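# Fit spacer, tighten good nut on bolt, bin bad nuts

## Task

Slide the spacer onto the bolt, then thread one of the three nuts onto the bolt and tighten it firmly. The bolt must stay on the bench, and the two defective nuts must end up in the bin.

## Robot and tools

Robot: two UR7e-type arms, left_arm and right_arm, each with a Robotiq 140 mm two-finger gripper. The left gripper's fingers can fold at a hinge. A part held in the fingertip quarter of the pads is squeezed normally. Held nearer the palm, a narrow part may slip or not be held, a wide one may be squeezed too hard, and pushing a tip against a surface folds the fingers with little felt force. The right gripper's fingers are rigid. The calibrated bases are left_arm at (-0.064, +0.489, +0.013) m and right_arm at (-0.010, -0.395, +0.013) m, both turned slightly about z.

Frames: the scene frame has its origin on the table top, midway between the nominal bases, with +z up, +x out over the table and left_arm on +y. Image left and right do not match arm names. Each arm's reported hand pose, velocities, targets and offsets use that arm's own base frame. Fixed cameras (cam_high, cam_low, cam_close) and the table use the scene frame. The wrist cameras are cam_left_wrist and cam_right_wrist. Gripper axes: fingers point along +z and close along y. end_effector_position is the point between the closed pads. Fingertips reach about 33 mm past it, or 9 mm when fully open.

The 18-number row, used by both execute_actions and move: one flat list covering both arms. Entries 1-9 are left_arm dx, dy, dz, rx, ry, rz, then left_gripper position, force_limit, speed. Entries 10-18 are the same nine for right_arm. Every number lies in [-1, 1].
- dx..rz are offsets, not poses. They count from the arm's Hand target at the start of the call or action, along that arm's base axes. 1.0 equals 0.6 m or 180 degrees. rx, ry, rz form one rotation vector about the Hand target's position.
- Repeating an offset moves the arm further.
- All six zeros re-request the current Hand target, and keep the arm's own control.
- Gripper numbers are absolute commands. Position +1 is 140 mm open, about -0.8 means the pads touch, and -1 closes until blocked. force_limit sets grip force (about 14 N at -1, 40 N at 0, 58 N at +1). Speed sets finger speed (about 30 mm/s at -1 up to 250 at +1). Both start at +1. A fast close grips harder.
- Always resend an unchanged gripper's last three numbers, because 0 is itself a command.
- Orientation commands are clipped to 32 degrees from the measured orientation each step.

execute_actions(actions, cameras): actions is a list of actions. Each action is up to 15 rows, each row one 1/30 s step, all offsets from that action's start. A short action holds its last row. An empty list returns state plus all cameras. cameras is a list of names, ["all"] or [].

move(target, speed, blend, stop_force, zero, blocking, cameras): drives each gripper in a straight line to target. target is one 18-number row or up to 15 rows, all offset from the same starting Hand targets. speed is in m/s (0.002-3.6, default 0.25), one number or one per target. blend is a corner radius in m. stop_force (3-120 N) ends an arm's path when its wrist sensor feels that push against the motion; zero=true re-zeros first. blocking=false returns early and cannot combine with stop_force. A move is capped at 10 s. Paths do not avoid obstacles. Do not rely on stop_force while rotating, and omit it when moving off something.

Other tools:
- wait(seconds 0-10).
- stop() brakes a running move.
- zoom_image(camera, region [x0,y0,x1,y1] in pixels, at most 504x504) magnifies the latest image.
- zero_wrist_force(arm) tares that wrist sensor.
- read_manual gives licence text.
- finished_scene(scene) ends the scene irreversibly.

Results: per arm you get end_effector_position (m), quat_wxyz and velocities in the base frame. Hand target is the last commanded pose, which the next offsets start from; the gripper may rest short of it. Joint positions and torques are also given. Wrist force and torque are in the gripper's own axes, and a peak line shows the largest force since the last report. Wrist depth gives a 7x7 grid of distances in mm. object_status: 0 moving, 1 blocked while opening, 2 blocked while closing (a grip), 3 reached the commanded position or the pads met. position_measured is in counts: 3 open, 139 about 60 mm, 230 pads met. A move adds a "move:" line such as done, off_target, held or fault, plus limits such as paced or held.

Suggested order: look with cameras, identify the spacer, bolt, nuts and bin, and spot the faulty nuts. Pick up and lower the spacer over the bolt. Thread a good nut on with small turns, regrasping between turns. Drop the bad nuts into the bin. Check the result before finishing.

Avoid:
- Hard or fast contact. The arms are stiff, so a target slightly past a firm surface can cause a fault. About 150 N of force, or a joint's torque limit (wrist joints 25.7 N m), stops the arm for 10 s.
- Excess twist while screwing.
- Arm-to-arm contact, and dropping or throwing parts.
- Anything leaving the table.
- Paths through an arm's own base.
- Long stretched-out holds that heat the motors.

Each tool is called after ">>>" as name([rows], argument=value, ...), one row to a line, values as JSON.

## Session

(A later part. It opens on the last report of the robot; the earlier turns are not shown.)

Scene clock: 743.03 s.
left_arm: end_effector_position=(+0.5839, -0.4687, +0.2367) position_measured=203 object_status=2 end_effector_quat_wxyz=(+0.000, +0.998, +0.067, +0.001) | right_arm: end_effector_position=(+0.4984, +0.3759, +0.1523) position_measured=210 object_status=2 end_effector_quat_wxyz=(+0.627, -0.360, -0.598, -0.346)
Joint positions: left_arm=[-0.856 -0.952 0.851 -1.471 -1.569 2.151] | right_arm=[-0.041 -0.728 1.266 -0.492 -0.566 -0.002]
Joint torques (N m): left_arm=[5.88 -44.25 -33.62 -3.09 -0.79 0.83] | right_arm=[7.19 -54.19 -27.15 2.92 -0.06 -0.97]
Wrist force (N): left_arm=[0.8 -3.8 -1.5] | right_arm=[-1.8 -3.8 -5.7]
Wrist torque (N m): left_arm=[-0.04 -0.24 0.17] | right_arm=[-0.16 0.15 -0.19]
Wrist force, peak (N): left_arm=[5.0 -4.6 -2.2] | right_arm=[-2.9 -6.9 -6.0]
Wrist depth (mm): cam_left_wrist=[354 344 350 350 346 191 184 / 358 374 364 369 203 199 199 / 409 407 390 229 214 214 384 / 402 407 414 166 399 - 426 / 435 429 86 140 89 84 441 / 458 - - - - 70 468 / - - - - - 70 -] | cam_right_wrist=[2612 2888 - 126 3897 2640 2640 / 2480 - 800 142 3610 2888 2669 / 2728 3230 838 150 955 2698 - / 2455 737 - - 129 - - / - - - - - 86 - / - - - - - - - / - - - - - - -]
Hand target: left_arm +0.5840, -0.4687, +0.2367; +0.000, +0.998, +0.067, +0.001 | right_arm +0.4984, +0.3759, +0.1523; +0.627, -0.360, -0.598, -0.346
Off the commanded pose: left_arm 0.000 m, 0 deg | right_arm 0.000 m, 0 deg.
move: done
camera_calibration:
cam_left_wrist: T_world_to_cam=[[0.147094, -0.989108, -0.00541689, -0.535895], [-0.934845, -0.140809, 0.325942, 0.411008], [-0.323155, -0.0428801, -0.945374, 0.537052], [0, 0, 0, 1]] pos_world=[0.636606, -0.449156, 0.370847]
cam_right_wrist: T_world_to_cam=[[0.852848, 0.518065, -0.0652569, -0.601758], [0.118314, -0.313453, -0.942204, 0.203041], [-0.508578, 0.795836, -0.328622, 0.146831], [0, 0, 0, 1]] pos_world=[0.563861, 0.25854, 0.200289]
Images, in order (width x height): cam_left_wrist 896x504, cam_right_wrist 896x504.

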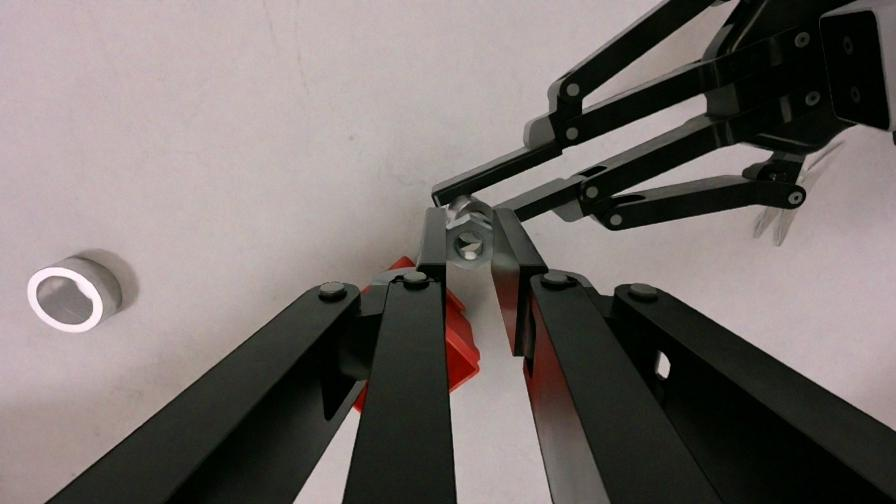

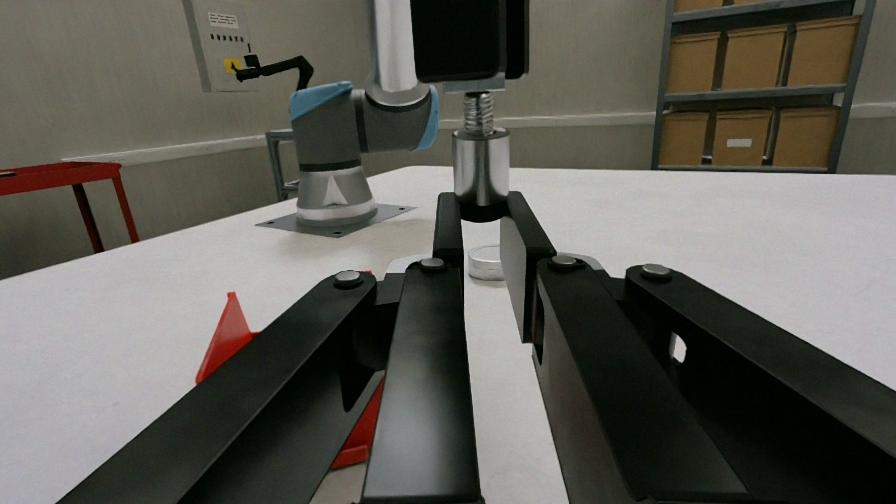

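>>> move([
  [0, 0, 0.0833, 0, 0, 0, -1, -0.1, -1, 0, 0, 0, 0, 0, 0, -0.97, 1, -1],
  [0.0267, 0.2312, -0.1945, 0, 0, 0, -1, -0.1, -1, 0, 0, 0, 0, 0, 0, -0.97, 1, -1],
  [0.0267, 0.2312, -0.3533, 0, 0, 0, -1, -0.1, -1, 0, 0, 0, 0, 0, 0, -0.97, 1, -1],
  [0.0267, 0.2312, -0.3533, 0, 0, 0, -0.4, -0.1, -1, 0, 0, 0, 0, 0, 0, -0.97, 1, -1],
], speed=[0.15, 0.25, 0.1, 0.1], blend=[0.01, 0.01, 0, 0], cameras=["cam_left_wrist", "cam_right_wrist", "cam_close"])

>>> zoom_image(camera="cam_right_wrist", region=[400, 70, 560, 250])

>>> zoom_image(camera="cam_close", region=[420, 80, 520, 180])

>>> zoom_image(camera="cam_left_wrist", region=[445, 220, 495, 265])

Scene clock: 764.13 s.
left_arm: end_effector_position=(+0.6000, -0.3300, +0.0247) position_measured=179 object_status=0 end_effector_quat_wxyz=(+0.000, +0.998, +0.067, +0.001) | right_arm: end_effector_position=(+0.4984, +0.3759, +0.1523) position_measured=210 object_status=2 end_effector_quat_wxyz=(+0.627, -0.360, -0.598, -0.346)
Joint positions: left_arm=[-0.699 -1.009 1.504 -2.066 -1.569 2.308] | right_arm=[-0.041 -0.728 1.266 -0.492 -0.566 -0.002]
Joint torques (N m): left_arm=[6.14 -60.85 -33.42 -3.51 0.55 0.55] | right_arm=[6.99 -50.34 -23.84 2.89 -2.43 -1.42]
Wrist force (N): left_arm=[0.6 -0.2 -1.2] | right_arm=[-1.2 -2.3 -3.1]
Wrist torque (N m): left_arm=[-0.09 -0.29 0.17] | right_arm=[-0.22 0.02 -0.11]
Wrist force, peak (N): left_arm=[0.7 0.0 -4.7] | right_arm=[-3.1 -3.9 -6.0]
Wrist depth (mm): cam_left_wrist=[154 154 154 154 154 154 155 / 162 162 162 162 162 163 163 / 171 171 171 171 172 172 171 / 180 181 181 178 177 182 182 / 192 189 88 189 89 90 193 / - - - 205 - 66 - / - - - 220 - - -] | cam_right_wrist=[- 2994 - 701 218 2431 2431 / - 2994 800 753 225 232 2505 / 2012 3108 847 150 213 2273 2505 / - - 792 - 216 541 - / - - - - - 88 - / - - - - - - - / - - - - - - -]
Hand target: left_arm +0.6000, -0.3299, +0.0247; +0.000, +0.998, +0.067, +0.001 | right_arm +0.4984, +0.3759, +0.1523; +0.627, -0.360, -0.598, -0.346
Off the commanded pose: left_arm 0.000 m, 0 deg | right_arm 0.000 m, 0 deg.
move: done
camera_calibration:
cam_left_wrist: T_world_to_cam=[[0.146937, -0.98913, -0.0055714, -0.402104], [-0.934869, -0.140712, 0.325915, 0.514772], [-0.323156, -0.0426806, -0.945383, 0.347753], [0, 0, 0, 1]] pos_world=[0.652707, -0.310456, 0.158747]
cam_right_wrist: T_world_to_cam=[[0.852848, 0.518065, -0.0652569, -0.601758], [0.118314, -0.313453, -0.942204, 0.203041], [-0.508578, 0.795836, -0.328622, 0.146831], [0, 0, 0, 1]] pos_world=[0.563861, 0.25854, 0.200289]
Images, in order (width x height): cam_close 896x504, cam_left_wrist 896x504, cam_right_wrist 896x504.

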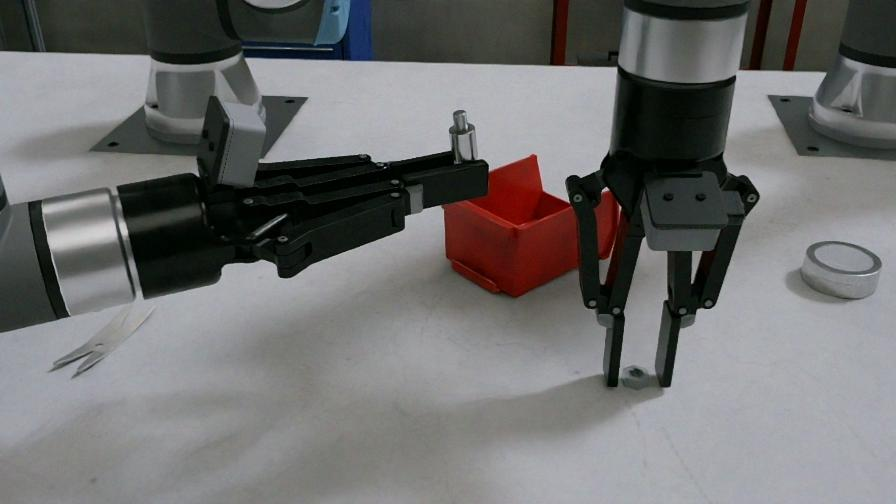

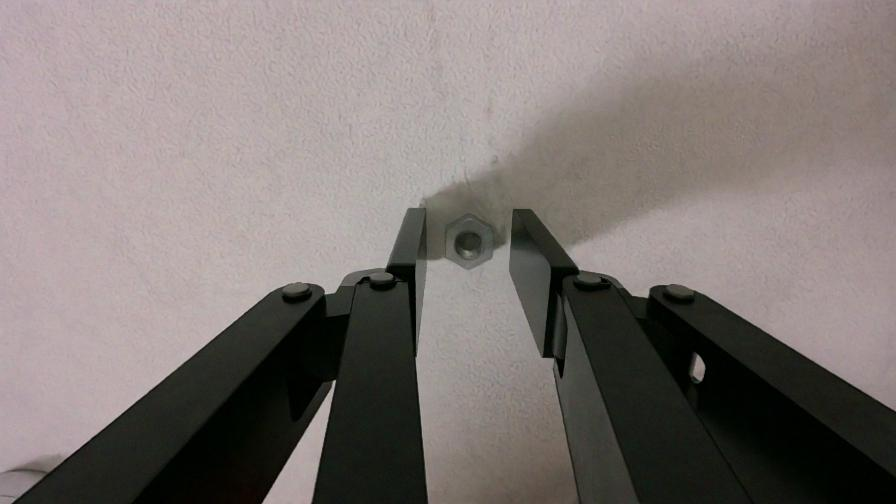

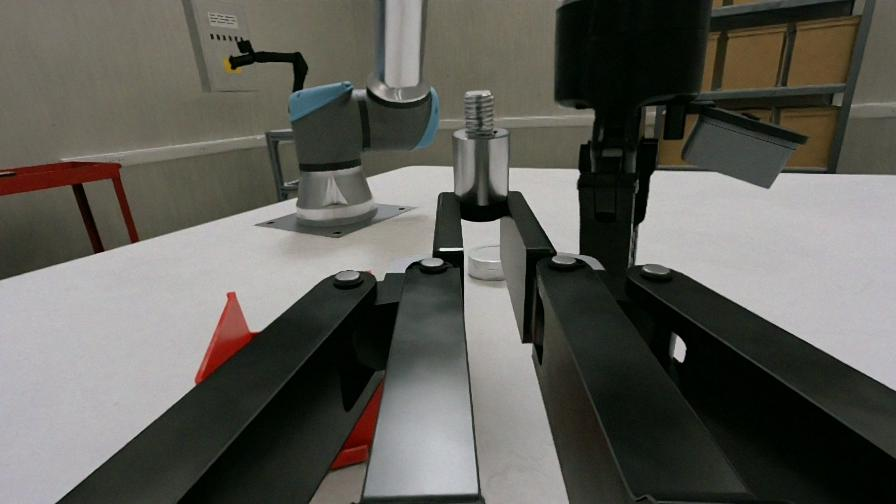

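Scaled by 2.800 from the camera's 896x504 image, which has a finer 1280x720 frame.

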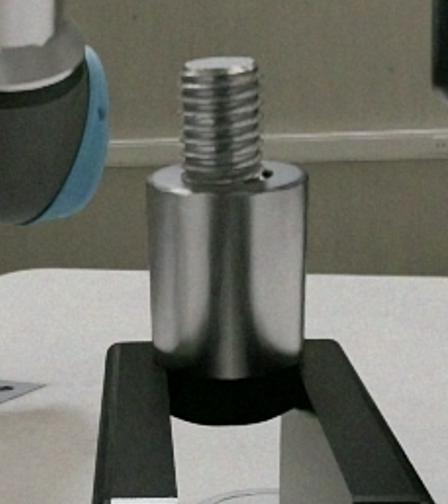

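Scaled by 5.040 from the camera's 896x504 image, which has a finer 1280x720 frame.

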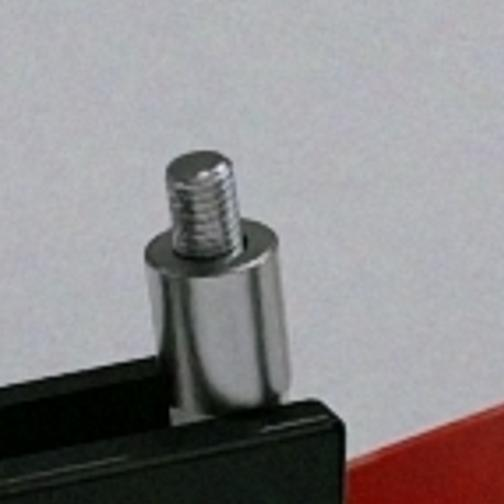

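Scaled by 10.080 from the camera's 896x504 image, which has a finer 1280x720 frame.

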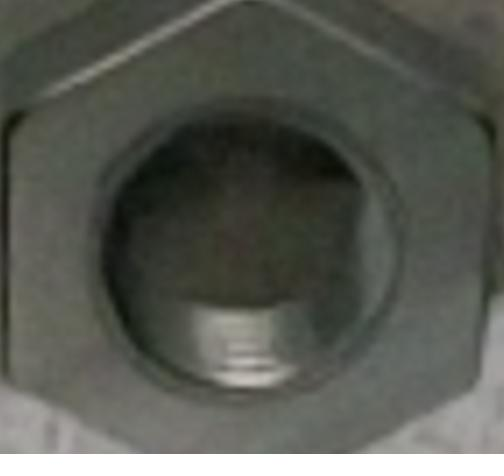

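>>> move([
  [0, 0, 0.2255, 0, 0, 0, -0.32, -0.1, -1, 0, 0, 0, 0, 0, 0, -0.97, 1, -1],
  [-0.0282, -0.2292, 0.4088, 0, 0, 0.1344, -0.32, -0.1, -1, 0, 0, 0, -0.0011, -0.0145, -0.0005, -0.97, 1, -1],
  [-0.0282, -0.2292, 0.3313, 0, 0, 0.1344, -0.32, -0.1, -1, 0, 0, 0, -0.0011, -0.0145, -0.0005, -0.97, 1, -1],
], speed=[0.2, 0.25, 0.08], cameras=["cam_left_wrist", "cam_right_wrist", "cam_close"])

>>> zoom_image(camera="cam_right_wrist", region=[380, 0, 580, 220])

>>> zoom_image(camera="cam_close", region=[400, 40, 540, 180])

>>> zoom_image(camera="cam_left_wrist", region=[400, 180, 540, 300])

Scene clock: 799.17 s.
left_arm: end_effector_position=(+0.5830, -0.4674, +0.2235) position_measured=169 object_status=3 end_effector_quat_wxyz=(-0.001, +0.962, +0.275, +0.001) | right_arm: end_effector_position=(+0.4984, +0.3759, +0.1523) position_measured=210 object_status=2 end_effector_quat_wxyz=(+0.612, -0.353, -0.613, -0.353)
Joint positions: left_arm=[-0.856 -0.959 0.896 -1.508 -1.569 1.729] | right_arm=[-0.041 -0.749 1.283 -0.536 -0.565 0.001]
Joint torques (N m): left_arm=[5.1 -60.77 -37.19 -1.41 0.6 -0.95] | right_arm=[-8.52 -40.6 -28.55 3.12 2.01 -0.03]
Wrist force (N): left_arm=[0.5 -0.4 -1.3] | right_arm=[-1.1 -2.5 -3.1]
Wrist torque (N m): left_arm=[-0.14 -0.26 -0.02] | right_arm=[-0.25 -0.01 -0.26]
Wrist force, peak (N): left_arm=[0.5 -0.3 -3.9] | right_arm=[-1.1 -2.6 -3.3]
Wrist depth (mm): cam_left_wrist=[336 336 335 - 336 334 336 / 353 351 356 354 349 346 197 / 371 374 372 366 196 197 195 / 394 396 385 177 169 207 203 / 425 - 88 424 96 84 414 / - - - 455 - 70 - / - - - 478 - - -] | cam_right_wrist=[- - 4161 - - 2612 2384 / 2584 2790 779 122 3664 2822 2480 / 2455 - 805 148 - 2994 - / - - - - 101 - - / - - - - - 87 - / - - - - - - - / - - - - - - -]
Hand target: left_arm +0.5831, -0.4675, +0.2235; -0.001, +0.962, +0.275, +0.001 | right_arm +0.4984, +0.3759, +0.1523; +0.612, -0.353, -0.613, -0.353
Off the commanded pose: left_arm 0.000 m, 0 deg | right_arm 0.000 m, 0 deg.
move: done
camera_calibration:
cam_left_wrist: T_world_to_cam=[[0.539395, -0.842034, -0.0055779, -0.694556], [-0.795079, -0.511476, 0.325948, 0.1599], [-0.277312, -0.17138, -0.945371, 0.437437], [0, 0, 0, 1]] pos_world=[0.62308, -0.428087, 0.357547]
cam_right_wrist: T_world_to_cam=[[0.855788, 0.516562, -0.0281223, -0.608377], [0.160584, -0.316928, -0.934756, 0.182117], [-0.491773, 0.795437, -0.354174, 0.142501], [0, 0, 0, 1]] pos_world=[0.561475, 0.258632, 0.203596]
Images, in order (width x height): cam_close 896x504, cam_left_wrist 896x504, cam_right_wrist 896x504.

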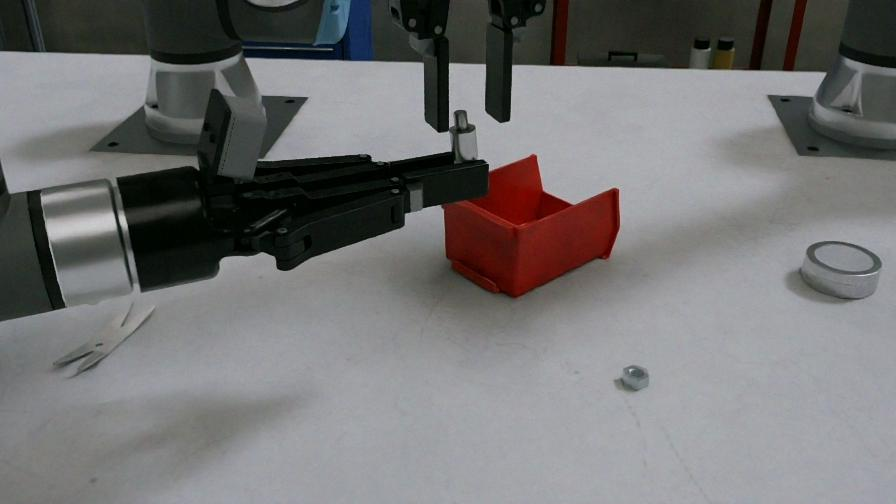

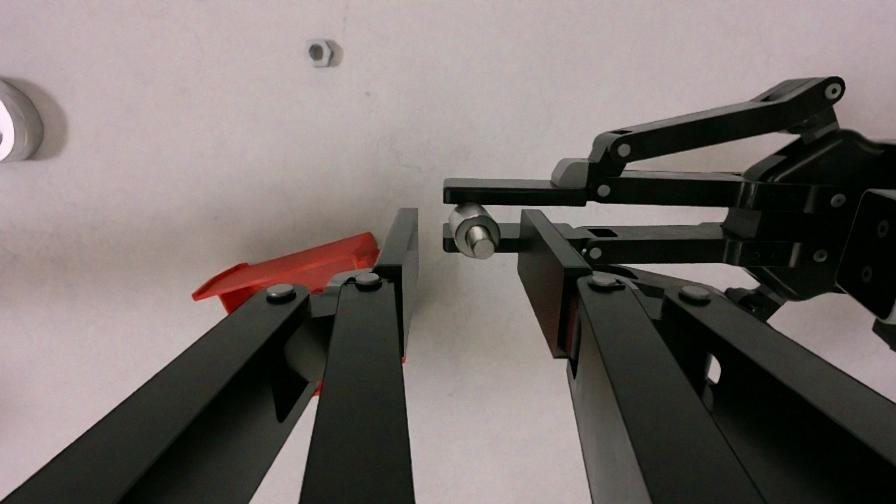

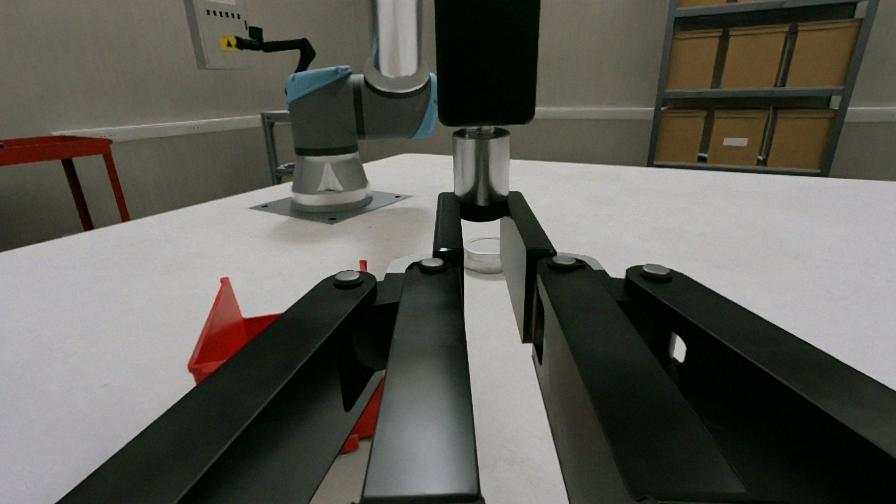

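Scaled by 2.291 from the camera's 896x504 image, which has a finer 1280x720 frame.

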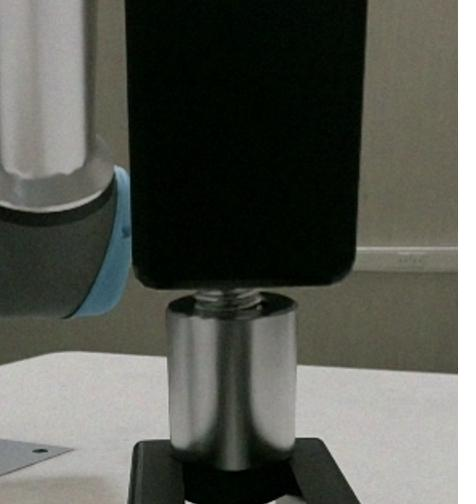

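Scaled by 3.600 from the camera's 896x504 image, which has a finer 1280x720 frame.

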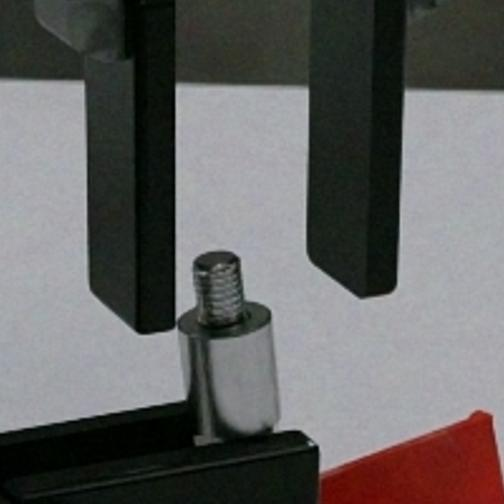

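Scaled by 3.600 from the camera's 896x504 image, which has a finer 1280x720 frame.

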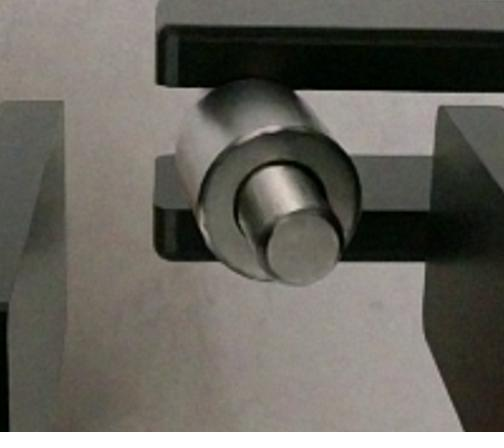

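>>> move([
  [0, 0, 0, 0, 0, 0, -1, -0.1, -1, 0, 0, 0, 0, 0, 0, -0.97, 1, -1],
  [0, 0, 0, 0, 0, 0, -1, -0.1, -1, 0, 0, 0, 0, 0, 0, -0.45, 1, -1],
], speed=0.05, cameras=["cam_left_wrist", "cam_right_wrist", "cam_close"])

>>> zoom_image(camera="cam_right_wrist", region=[380, 50, 580, 270])

>>> zoom_image(camera="cam_close", region=[400, 60, 540, 200])

>>> zoom_image(camera="cam_left_wrist", region=[400, 180, 540, 300])

Scene clock: 808.00 s.
left_arm: end_effector_position=(+0.5831, -0.4675, +0.2235) position_measured=218 object_status=2 end_effector_quat_wxyz=(-0.001, +0.962, +0.275, +0.001) | right_arm: end_effector_position=(+0.4984, +0.3759, +0.1523) position_measured=186 object_status=0 end_effector_quat_wxyz=(+0.612, -0.353, -0.613, -0.353)
Joint positions: left_arm=[-0.856 -0.959 0.896 -1.508 -1.569 1.729] | right_arm=[-0.041 -0.749 1.283 -0.536 -0.565 0.001]
Joint torques (N m): left_arm=[-6.02 -41.76 -26.86 -3.83 0.57 0.02] | right_arm=[-6.38 -42.18 -28.4 2.34 -0.87 -1.41]
Wrist force (N): left_arm=[0.4 -0.4 -0.7] | right_arm=[-0.7 -2.4 -3.1]
Wrist torque (N m): left_arm=[-0.13 -0.24 -0.02] | right_arm=[-0.22 0.05 -0.26]
Wrist force, peak (N): left_arm=[1.5 4.5 -3.3] | right_arm=[-3.7 -3.4 1.6]
Wrist depth (mm): cam_left_wrist=[335 336 - 336 339 337 337 / 352 356 352 356 350 195 188 / 366 370 372 368 194 197 194 / 391 - 385 131 226 208 201 / 423 413 89 83 89 89 414 / - - - - 70 71 437 / - - - - - 70 -] | cam_right_wrist=[- 3273 2822 130 2994 2728 2505 / 1980 4161 797 - 5580 2698 2531 / 2361 - 838 150 - 2728 3836 / - - - 129 110 - 592 / - - 90 - - 93 - / - - - - - - - / - - - - - - -]
Hand target: left_arm +0.5831, -0.4675, +0.2235; -0.001, +0.962, +0.275, +0.001 | right_arm +0.4984, +0.3759, +0.1523; +0.612, -0.353, -0.613, -0.353
Off the commanded pose: left_arm 0.000 m, 0 deg | right_arm 0.000 m, 0 deg.
move: done
camera_calibration:
cam_left_wrist: T_world_to_cam=[[0.539395, -0.842034, -0.0055779, -0.69461], [-0.795079, -0.511476, 0.325948, 0.15998], [-0.277312, -0.17138, -0.945371, 0.437465], [0, 0, 0, 1]] pos_world=[0.62318, -0.428087, 0.357547]
cam_right_wrist: T_world_to_cam=[[0.855788, 0.516562, -0.0281223, -0.608377], [0.160584, -0.316928, -0.934756, 0.182117], [-0.491773, 0.795437, -0.354174, 0.142501], [0, 0, 0, 1]] pos_world=[0.561475, 0.258632, 0.203596]
Images, in order (width x height): cam_close 896x504, cam_left_wrist 896x504, cam_right_wrist 896x504.

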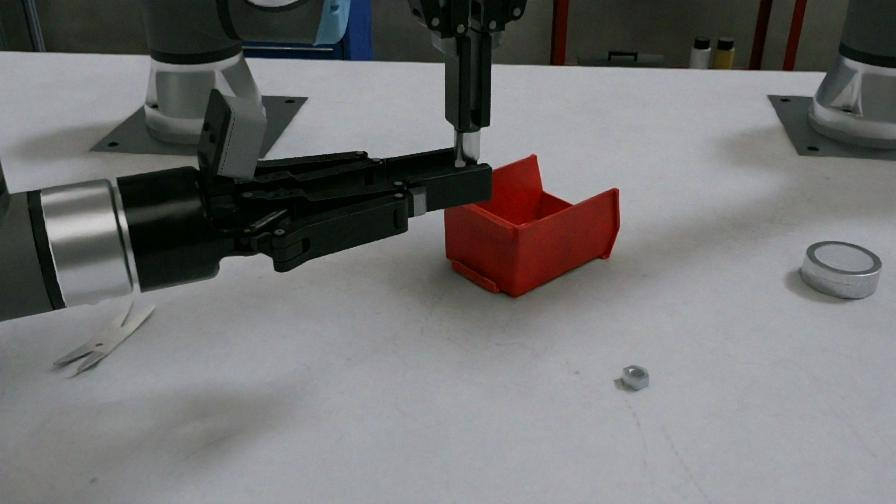

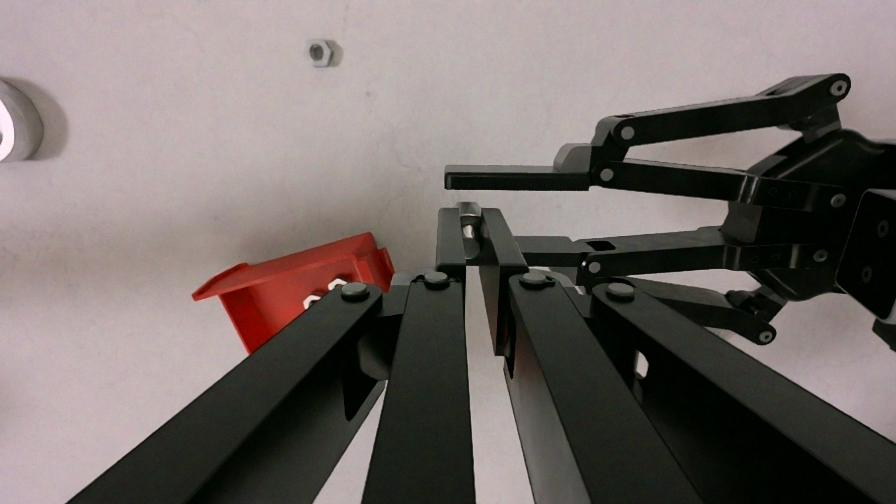

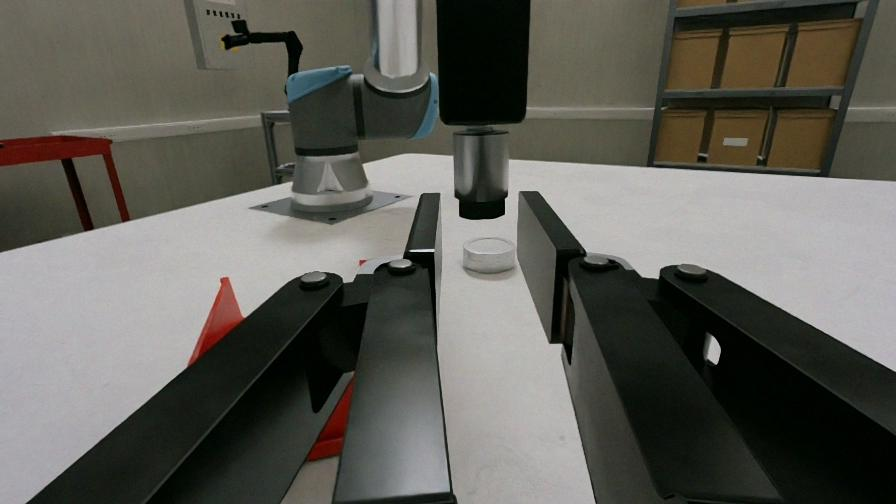

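Scaled by 2.291 from the camera's 896x504 image, which has a finer 1280x720 frame.

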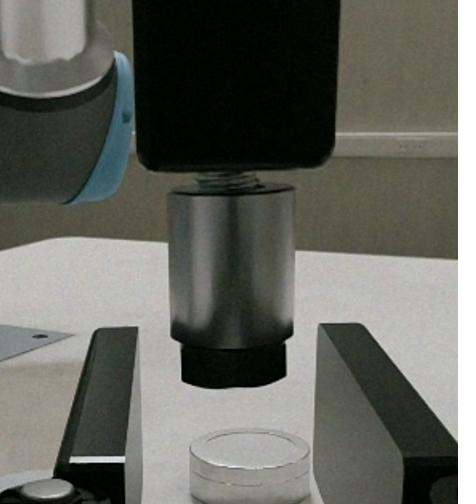

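Scaled by 3.600 from the camera's 896x504 image, which has a finer 1280x720 frame.

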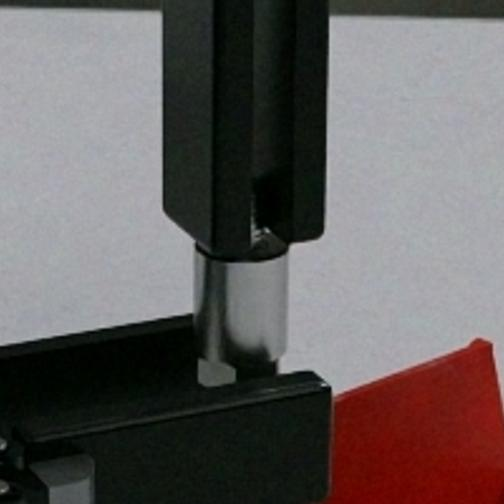

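Scaled by 3.600 from the camera's 896x504 image, which has a finer 1280x720 frame.

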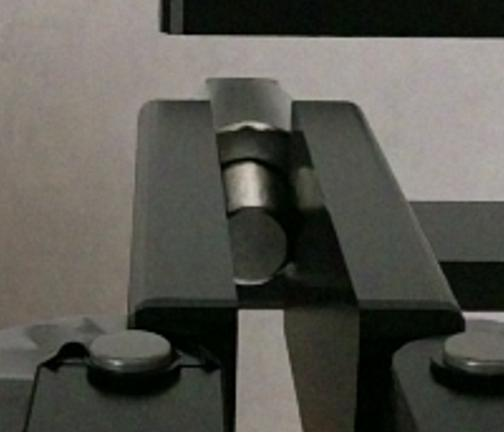

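>>> zoom_image(camera="cam_right_wrist", region=[440, 180, 520, 230])

>>> zoom_image(camera="cam_close", region=[440, 140, 500, 180])

Scaled by 6.300 from the camera's 896x504 image, which has a finer 1280x720 frame.

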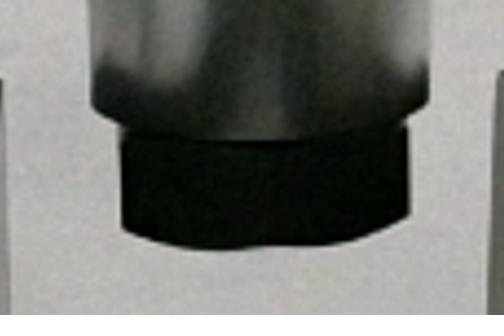

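Scaled by 8.400 from the camera's 896x504 image, which has a finer 1280x720 frame.

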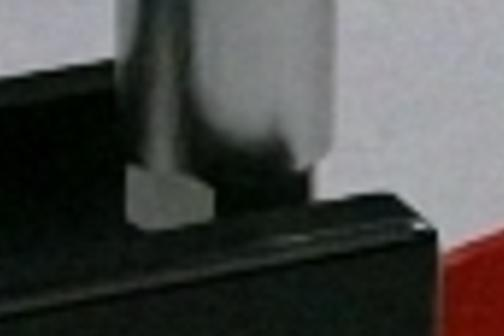

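>>> move([
  [0, 0, 0, 0, 0, 0, -1, -0.1, -1, 0.0006, 0.0003, -0.0008, 0, 0, 0, -0.45, 1, -1],
  [0, 0, 0, 0, 0, 0, -1, -0.1, -1, 0.0006, 0.0003, -0.0008, 0, 0, 0, -1, 1, 0.4],
], speed=0.05, cameras=["cam_left_wrist", "cam_right_wrist", "cam_close"])

>>> zoom_image(camera="cam_right_wrist", region=[400, 70, 560, 250])

>>> zoom_image(camera="cam_close", region=[400, 60, 540, 200])

Scene clock: 829.60 s.
left_arm: end_effector_position=(+0.5831, -0.4675, +0.2235) position_measured=218 object_status=2 end_effector_quat_wxyz=(-0.001, +0.962, +0.275, +0.001) | right_arm: end_effector_position=(+0.4988, +0.3761, +0.1518) position_measured=211 object_status=2 end_effector_quat_wxyz=(+0.612, -0.353, -0.613, -0.353)
Joint positions: left_arm=[-0.856 -0.959 0.896 -1.508 -1.569 1.729] | right_arm=[-0.041 -0.748 1.281 -0.536 -0.565 0.001]
Joint torques (N m): left_arm=[-5.84 -53.32 -16.97 -3.95 0.41 0.77] | right_arm=[9.24 -43.09 -25.24 -0.13 2.62 -1.08]
Wrist force (N): left_arm=[2.4 -1.9 -1.2] | right_arm=[-1.2 -4.1 -4.6]
Wrist torque (N m): left_arm=[-0.06 -0.22 -0.03] | right_arm=[-0.16 0.06 -0.32]
Wrist force, peak (N): left_arm=[2.5 -1.9 -1.1] | right_arm=[-1.1 -4.2 -4.8]
Wrist depth (mm): cam_left_wrist=[336 334 335 337 337 334 335 / 354 344 353 353 353 348 197 / 373 374 372 365 198 196 194 / 394 396 385 131 211 217 201 / 423 425 92 83 89 214 418 / 443 - - - 70 71 437 / - - - - - 69 -] | cam_right_wrist=[- 4161 - 130 - 2669 2698 / 2338 2822 792 139 - 2822 2698 / 2316 - 824 151 - 2531 - / - - - - 101 - - / - - - - - 86 - / - - - - - - - / - - - - - - -]
Hand target: left_arm +0.5831, -0.4675, +0.2235; -0.001, +0.962, +0.275, +0.001 | right_arm +0.4988, +0.3761, +0.1518; +0.612, -0.353, -0.613, -0.353
Off the commanded pose: left_arm 0.000 m, 0 deg | right_arm 0.000 m, 0 deg.
move: done
camera_calibration:
cam_left_wrist: T_world_to_cam=[[0.539395, -0.842034, -0.0055779, -0.69461], [-0.795079, -0.511476, 0.325948, 0.15998], [-0.277312, -0.17138, -0.945371, 0.437465], [0, 0, 0, 1]] pos_world=[0.62318, -0.428087, 0.357547]
cam_right_wrist: T_world_to_cam=[[0.855788, 0.516562, -0.0281223, -0.608751], [0.160584, -0.316928, -0.934756, 0.181665], [-0.491773, 0.795437, -0.354174, 0.142312], [0, 0, 0, 1]] pos_world=[0.561775, 0.258832, 0.203096]
Images, in order (width x height): cam_close 896x504, cam_left_wrist 896x504, cam_right_wrist 896x504.

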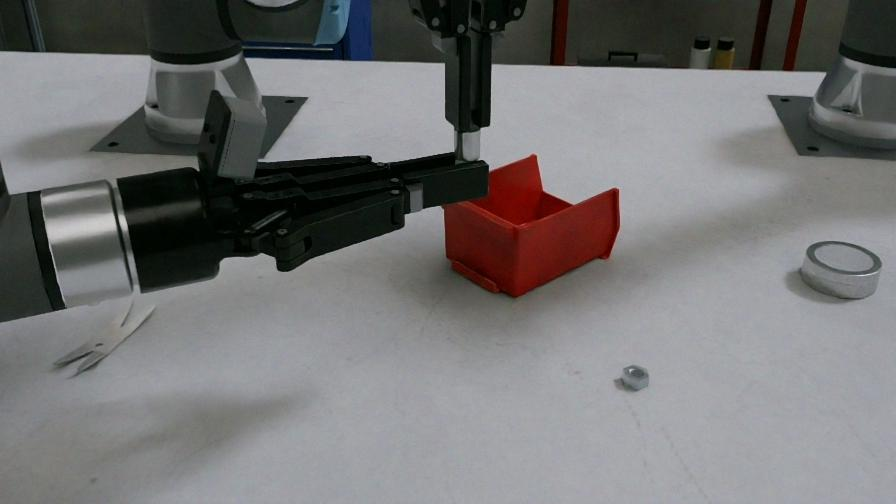

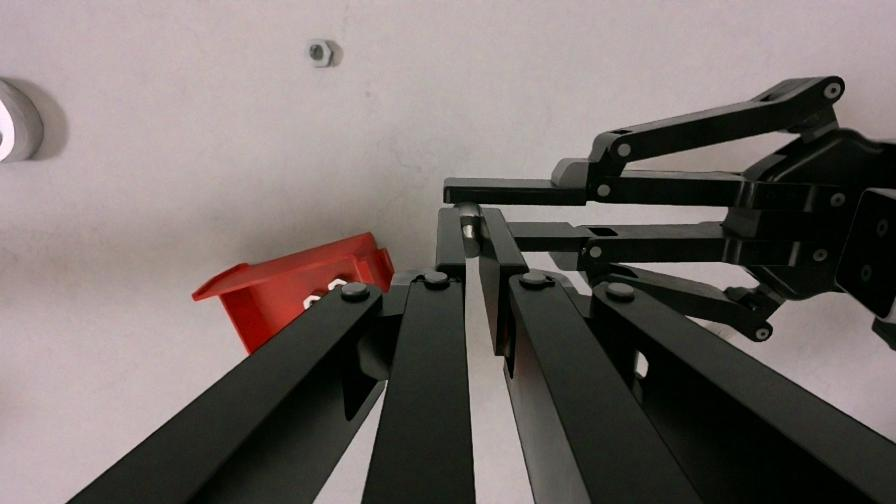

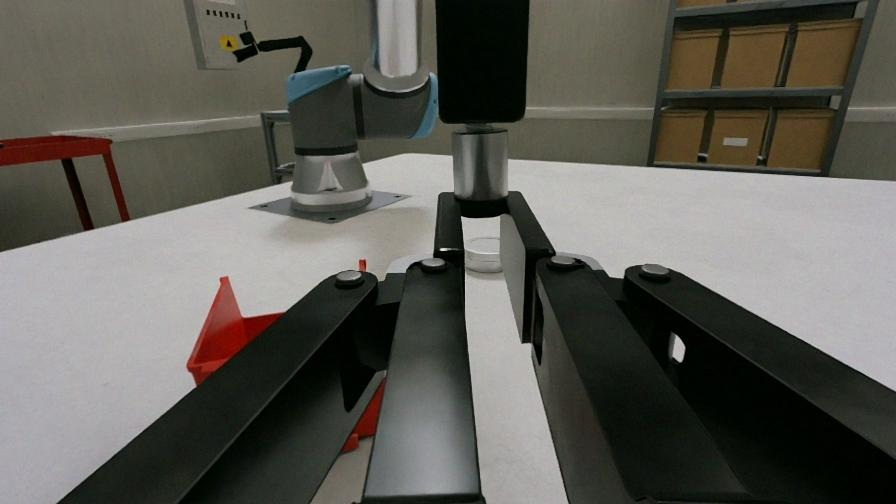

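Scaled by 2.800 from the camera's 896x504 image, which has a finer 1280x720 frame.

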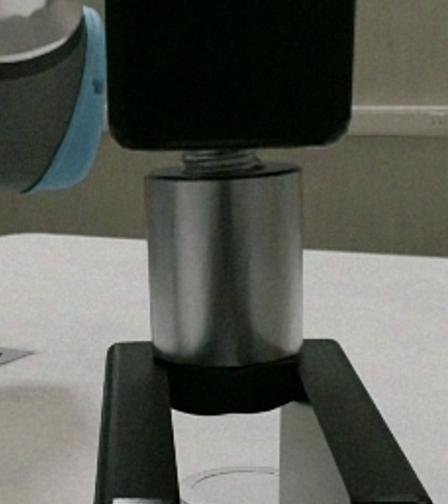

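Scaled by 3.600 from the camera's 896x504 image, which has a finer 1280x720 frame.

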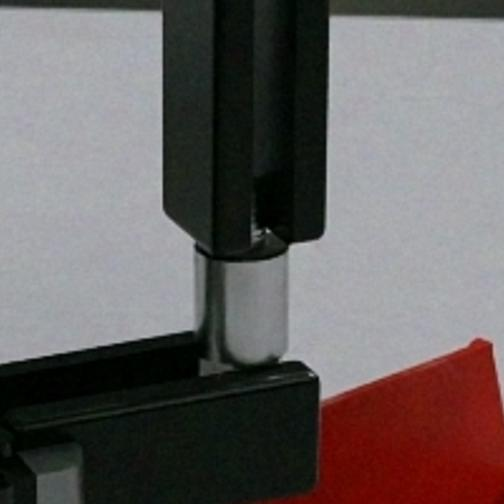

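>>> move([
  [0, 0, 0, 0, 0, 0, -0.35, -0.1, -1, 0, 0, 0, 0, 0, 0, -1, 1, 0.4],
], speed=0.05, cameras=["cam_left_wrist", "cam_right_wrist", "cam_close"])

>>> zoom_image(camera="cam_left_wrist", region=[435, 200, 505, 275])

>>> zoom_image(camera="cam_right_wrist", region=[400, 70, 560, 250])

>>> zoom_image(camera="cam_close", region=[400, 60, 540, 200])

>>> move([
  [0, 0, 0.01, 0, 0, 0.5, -0.35, -0.1, -1, 0, 0, 0, 0, 0, 0, -1, 1, 0.4],
  [0, 0, 0, 0, 0, 1.0, -0.35, -0.1, -1, 0, 0, 0, 0, 0, 0, -1, 1, 0.4],
], speed=0.6, blend=[0.005, 0], cameras=["cam_left_wrist", "cam_right_wrist"])

>>> zoom_image(camera="cam_left_wrist", region=[435, 200, 505, 275])

Scene clock: 852.13 s.
left_arm: end_effector_position=(+0.5831, -0.4675, +0.2235) position_measured=173 object_status=0 end_effector_quat_wxyz=(-0.001, +0.962, +0.275, +0.001) | right_arm: end_effector_position=(+0.4988, +0.3761, +0.1518) position_measured=211 object_status=2 end_effector_quat_wxyz=(+0.612, -0.353, -0.613, -0.353)
Joint positions: left_arm=[-0.856 -0.959 0.896 -1.508 -1.569 1.729] | right_arm=[-0.041 -0.748 1.281 -0.536 -0.565 0.001]
Joint torques (N m): left_arm=[-6.74 -65.42 -17.85 -3.72 0.02 0.91] | right_arm=[8.46 -54.18 -7.12 0.96 2.26 -0.47]
Wrist force (N): left_arm=[0.4 -0.3 -1.2] | right_arm=[-1.2 -2.5 -2.9]
Wrist torque (N m): left_arm=[-0.12 -0.23 -0.02] | right_arm=[-0.24 0.02 -0.26]
Wrist force, peak (N): left_arm=[2.6 -2.0 -1.2] | right_arm=[-1.2 -4.2 -4.8]
Wrist depth (mm): cam_left_wrist=[339 336 335 340 337 339 339 / 353 - 353 352 350 346 186 / 372 372 373 370 198 197 194 / - 394 379 178 202 207 203 / - 409 88 413 89 88 410 / - - - 447 - 70 - / - - - - - - -] | cam_right_wrist=[- 2728 3507 116 - 2958 2407 / - - 753 123 2958 2855 2669 / 2384 2698 813 151 - 3108 - / 2316 - - - 99 - - / - - - - - 86 - / 359 - - - - - - / - - - - - - -]
Hand target: left_arm +0.5831, -0.4675, +0.2235; -0.001, +0.962, +0.275, +0.001 | right_arm +0.4988, +0.3761, +0.1518; +0.612, -0.353, -0.613, -0.353
Off the commanded pose: left_arm 0.000 m, 0 deg | right_arm 0.000 m, 0 deg.
move: done
camera_calibration:
cam_left_wrist: T_world_to_cam=[[0.539395, -0.842034, -0.0055779, -0.69461], [-0.795079, -0.511476, 0.325948, 0.15998], [-0.277312, -0.17138, -0.945371, 0.437465], [0, 0, 0, 1]] pos_world=[0.62318, -0.428087, 0.357547]
cam_right_wrist: T_world_to_cam=[[0.855788, 0.516562, -0.0281223, -0.608751], [0.160584, -0.316928, -0.934756, 0.181665], [-0.491773, 0.795437, -0.354174, 0.142312], [0, 0, 0, 1]] pos_world=[0.561775, 0.258832, 0.203096]
Images, in order (width x height): cam_close 896x504, cam_left_wrist 896x504, cam_right_wrist 896x504.

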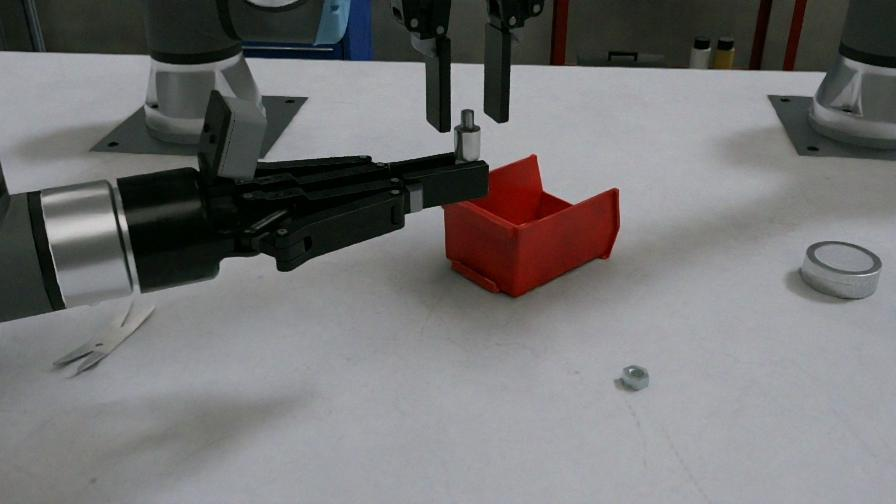

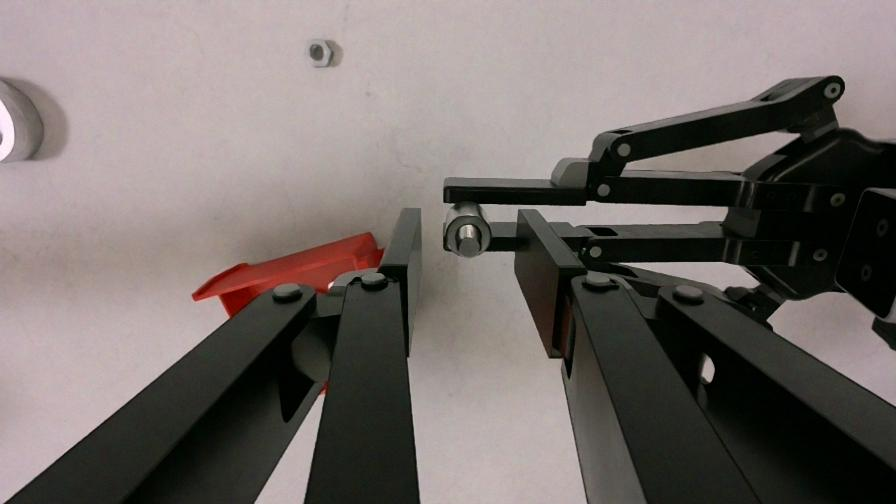

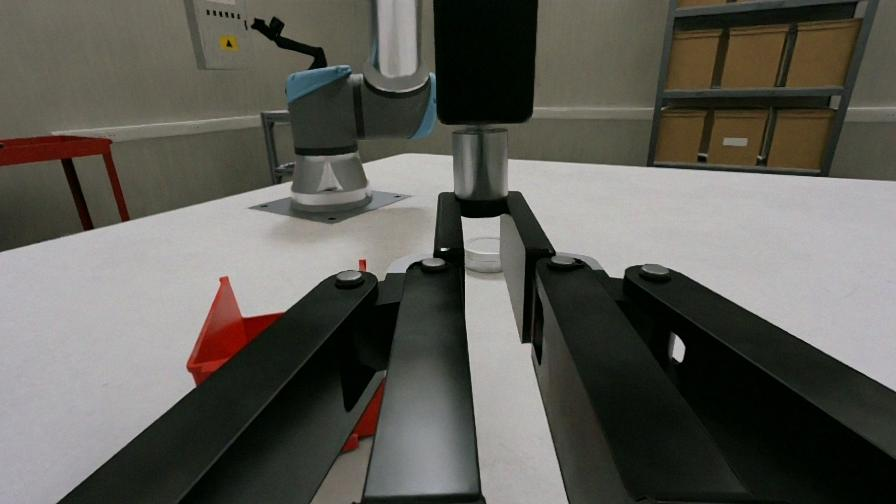

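Scaled by 6.720 from the camera's 896x504 image, which has a finer 1280x720 frame.

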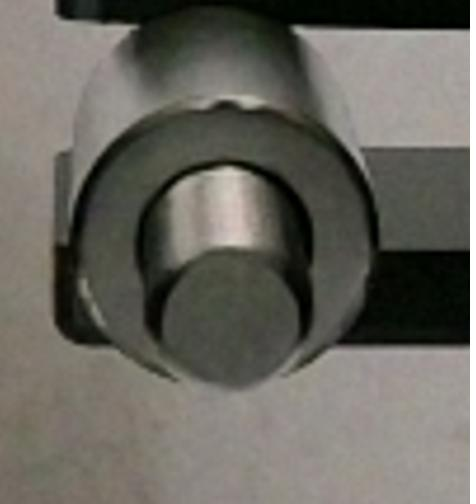

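Scaled by 2.800 from the camera's 896x504 image, which has a finer 1280x720 frame.

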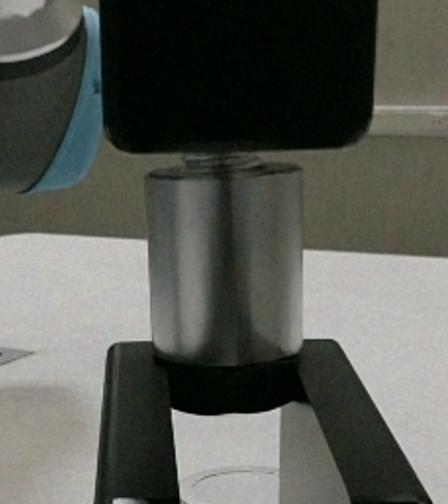

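Scaled by 3.600 from the camera's 896x504 image, which has a finer 1280x720 frame.

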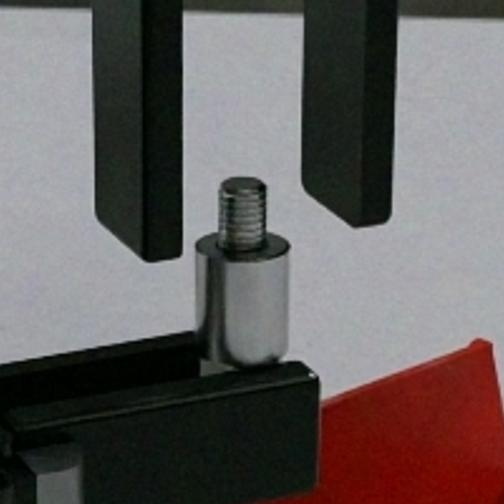

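Scene clock: 855.37 s.
left_arm: end_effector_position=(+0.5831, -0.4674, +0.2235) position_measured=173 object_status=3 end_effector_quat_wxyz=(-0.001, -0.275, +0.962, -0.001) | right_arm: end_effector_position=(+0.4987, +0.3761, +0.1518) position_measured=211 object_status=2 end_effector_quat_wxyz=(+0.612, -0.353, -0.613, -0.353)
Joint positions: left_arm=[-0.854 -0.959 0.897 -1.51 -1.572 -1.411] | right_arm=[-0.041 -0.748 1.281 -0.536 -0.565 0.001]
Joint torques (N m): left_arm=[-7.55 -64.87 -19.7 -2.98 -0.15 -1.05] | right_arm=[4.16 -53.09 -8.61 2 1.86 -0.29]
Wrist force (N): left_arm=[0.3 -0.3 -1.1] | right_arm=[-1.1 -2.4 -3.0]
Wrist torque (N m): left_arm=[-0.12 -0.21 -0.02] | right_arm=[-0.22 -0.01 -0.26]
Wrist force, peak (N): left_arm=[0.3 -0.5 -1.4] | right_arm=[-1.3 -2.4 -3.2]
Wrist depth (mm): cam_left_wrist=[334 337 338 337 332 328 336 / 343 192 350 355 355 352 354 / - 201 197 369 373 - 373 / 201 205 208 178 131 396 397 / 415 217 88 413 89 88 - / - - - 433 - 70 - / - - - - - - -] | cam_right_wrist=[- 2888 3720 117 4233 2669 2431 / 2480 3318 787 123 - 3031 2698 / 2361 - 832 151 - 2994 - / 608 - - - 600 - - / - - - - - 86 415 / - - - - - - - / - - - - - - -]
Hand target: left_arm +0.5831, -0.4675, +0.2235; -0.001, -0.275, +0.962, -0.001 | right_arm +0.4988, +0.3761, +0.1518; +0.612, -0.353, -0.613, -0.353
Off the commanded pose: left_arm 0.000 m, 0 deg | right_arm 0.000 m, 0 deg.
move: done
camera_calibration:
cam_left_wrist: T_world_to_cam=[[-0.539195, 0.842162, -0.00558463, 0.721608], [0.795214, 0.511298, 0.325899, -0.289208], [0.277315, 0.171282, -0.945388, 0.274242], [0, 0, 0, 1]] pos_world=[0.543019, -0.506812, 0.357548]
cam_right_wrist: T_world_to_cam=[[0.855788, 0.516562, -0.0281223, -0.608751], [0.160584, -0.316928, -0.934756, 0.181665], [-0.491773, 0.795437, -0.354174, 0.142312], [0, 0, 0, 1]] pos_world=[0.561775, 0.258832, 0.203096]
Images, in order (width x height): cam_left_wrist 896x504, cam_right_wrist 896x504.

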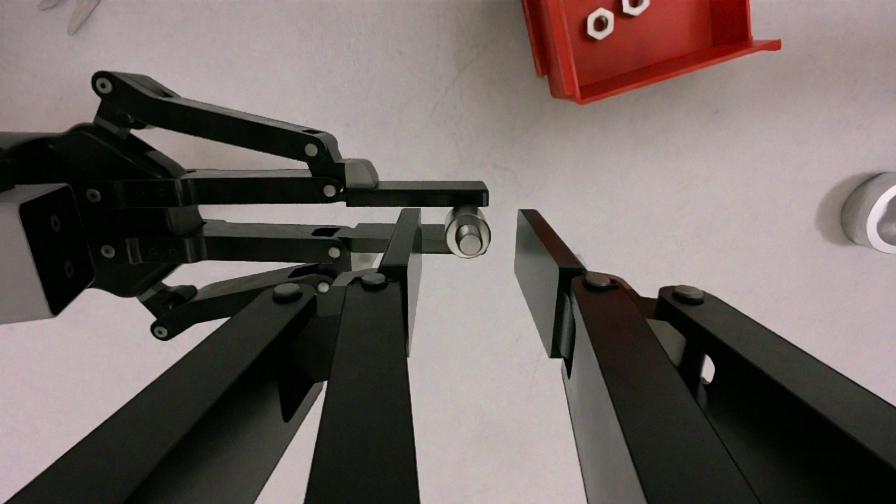

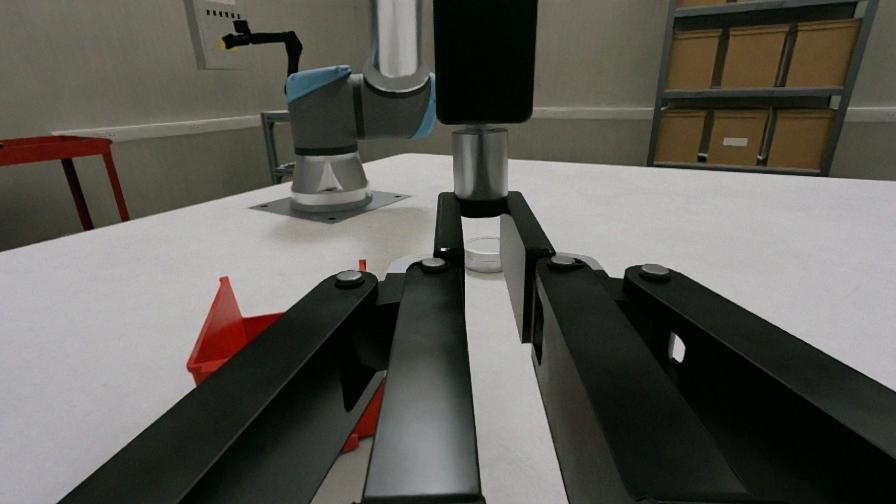

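Scaled by 6.720 from the camera's 896x504 image, which has a finer 1280x720 frame.

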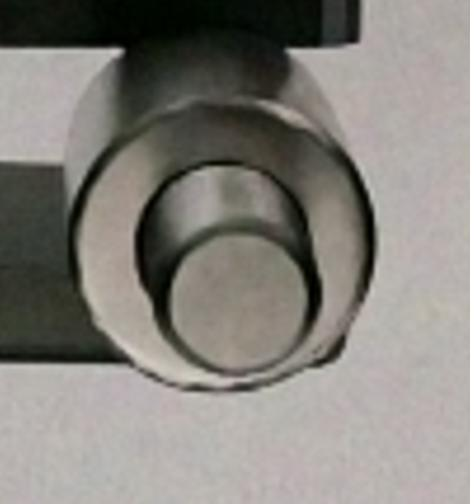

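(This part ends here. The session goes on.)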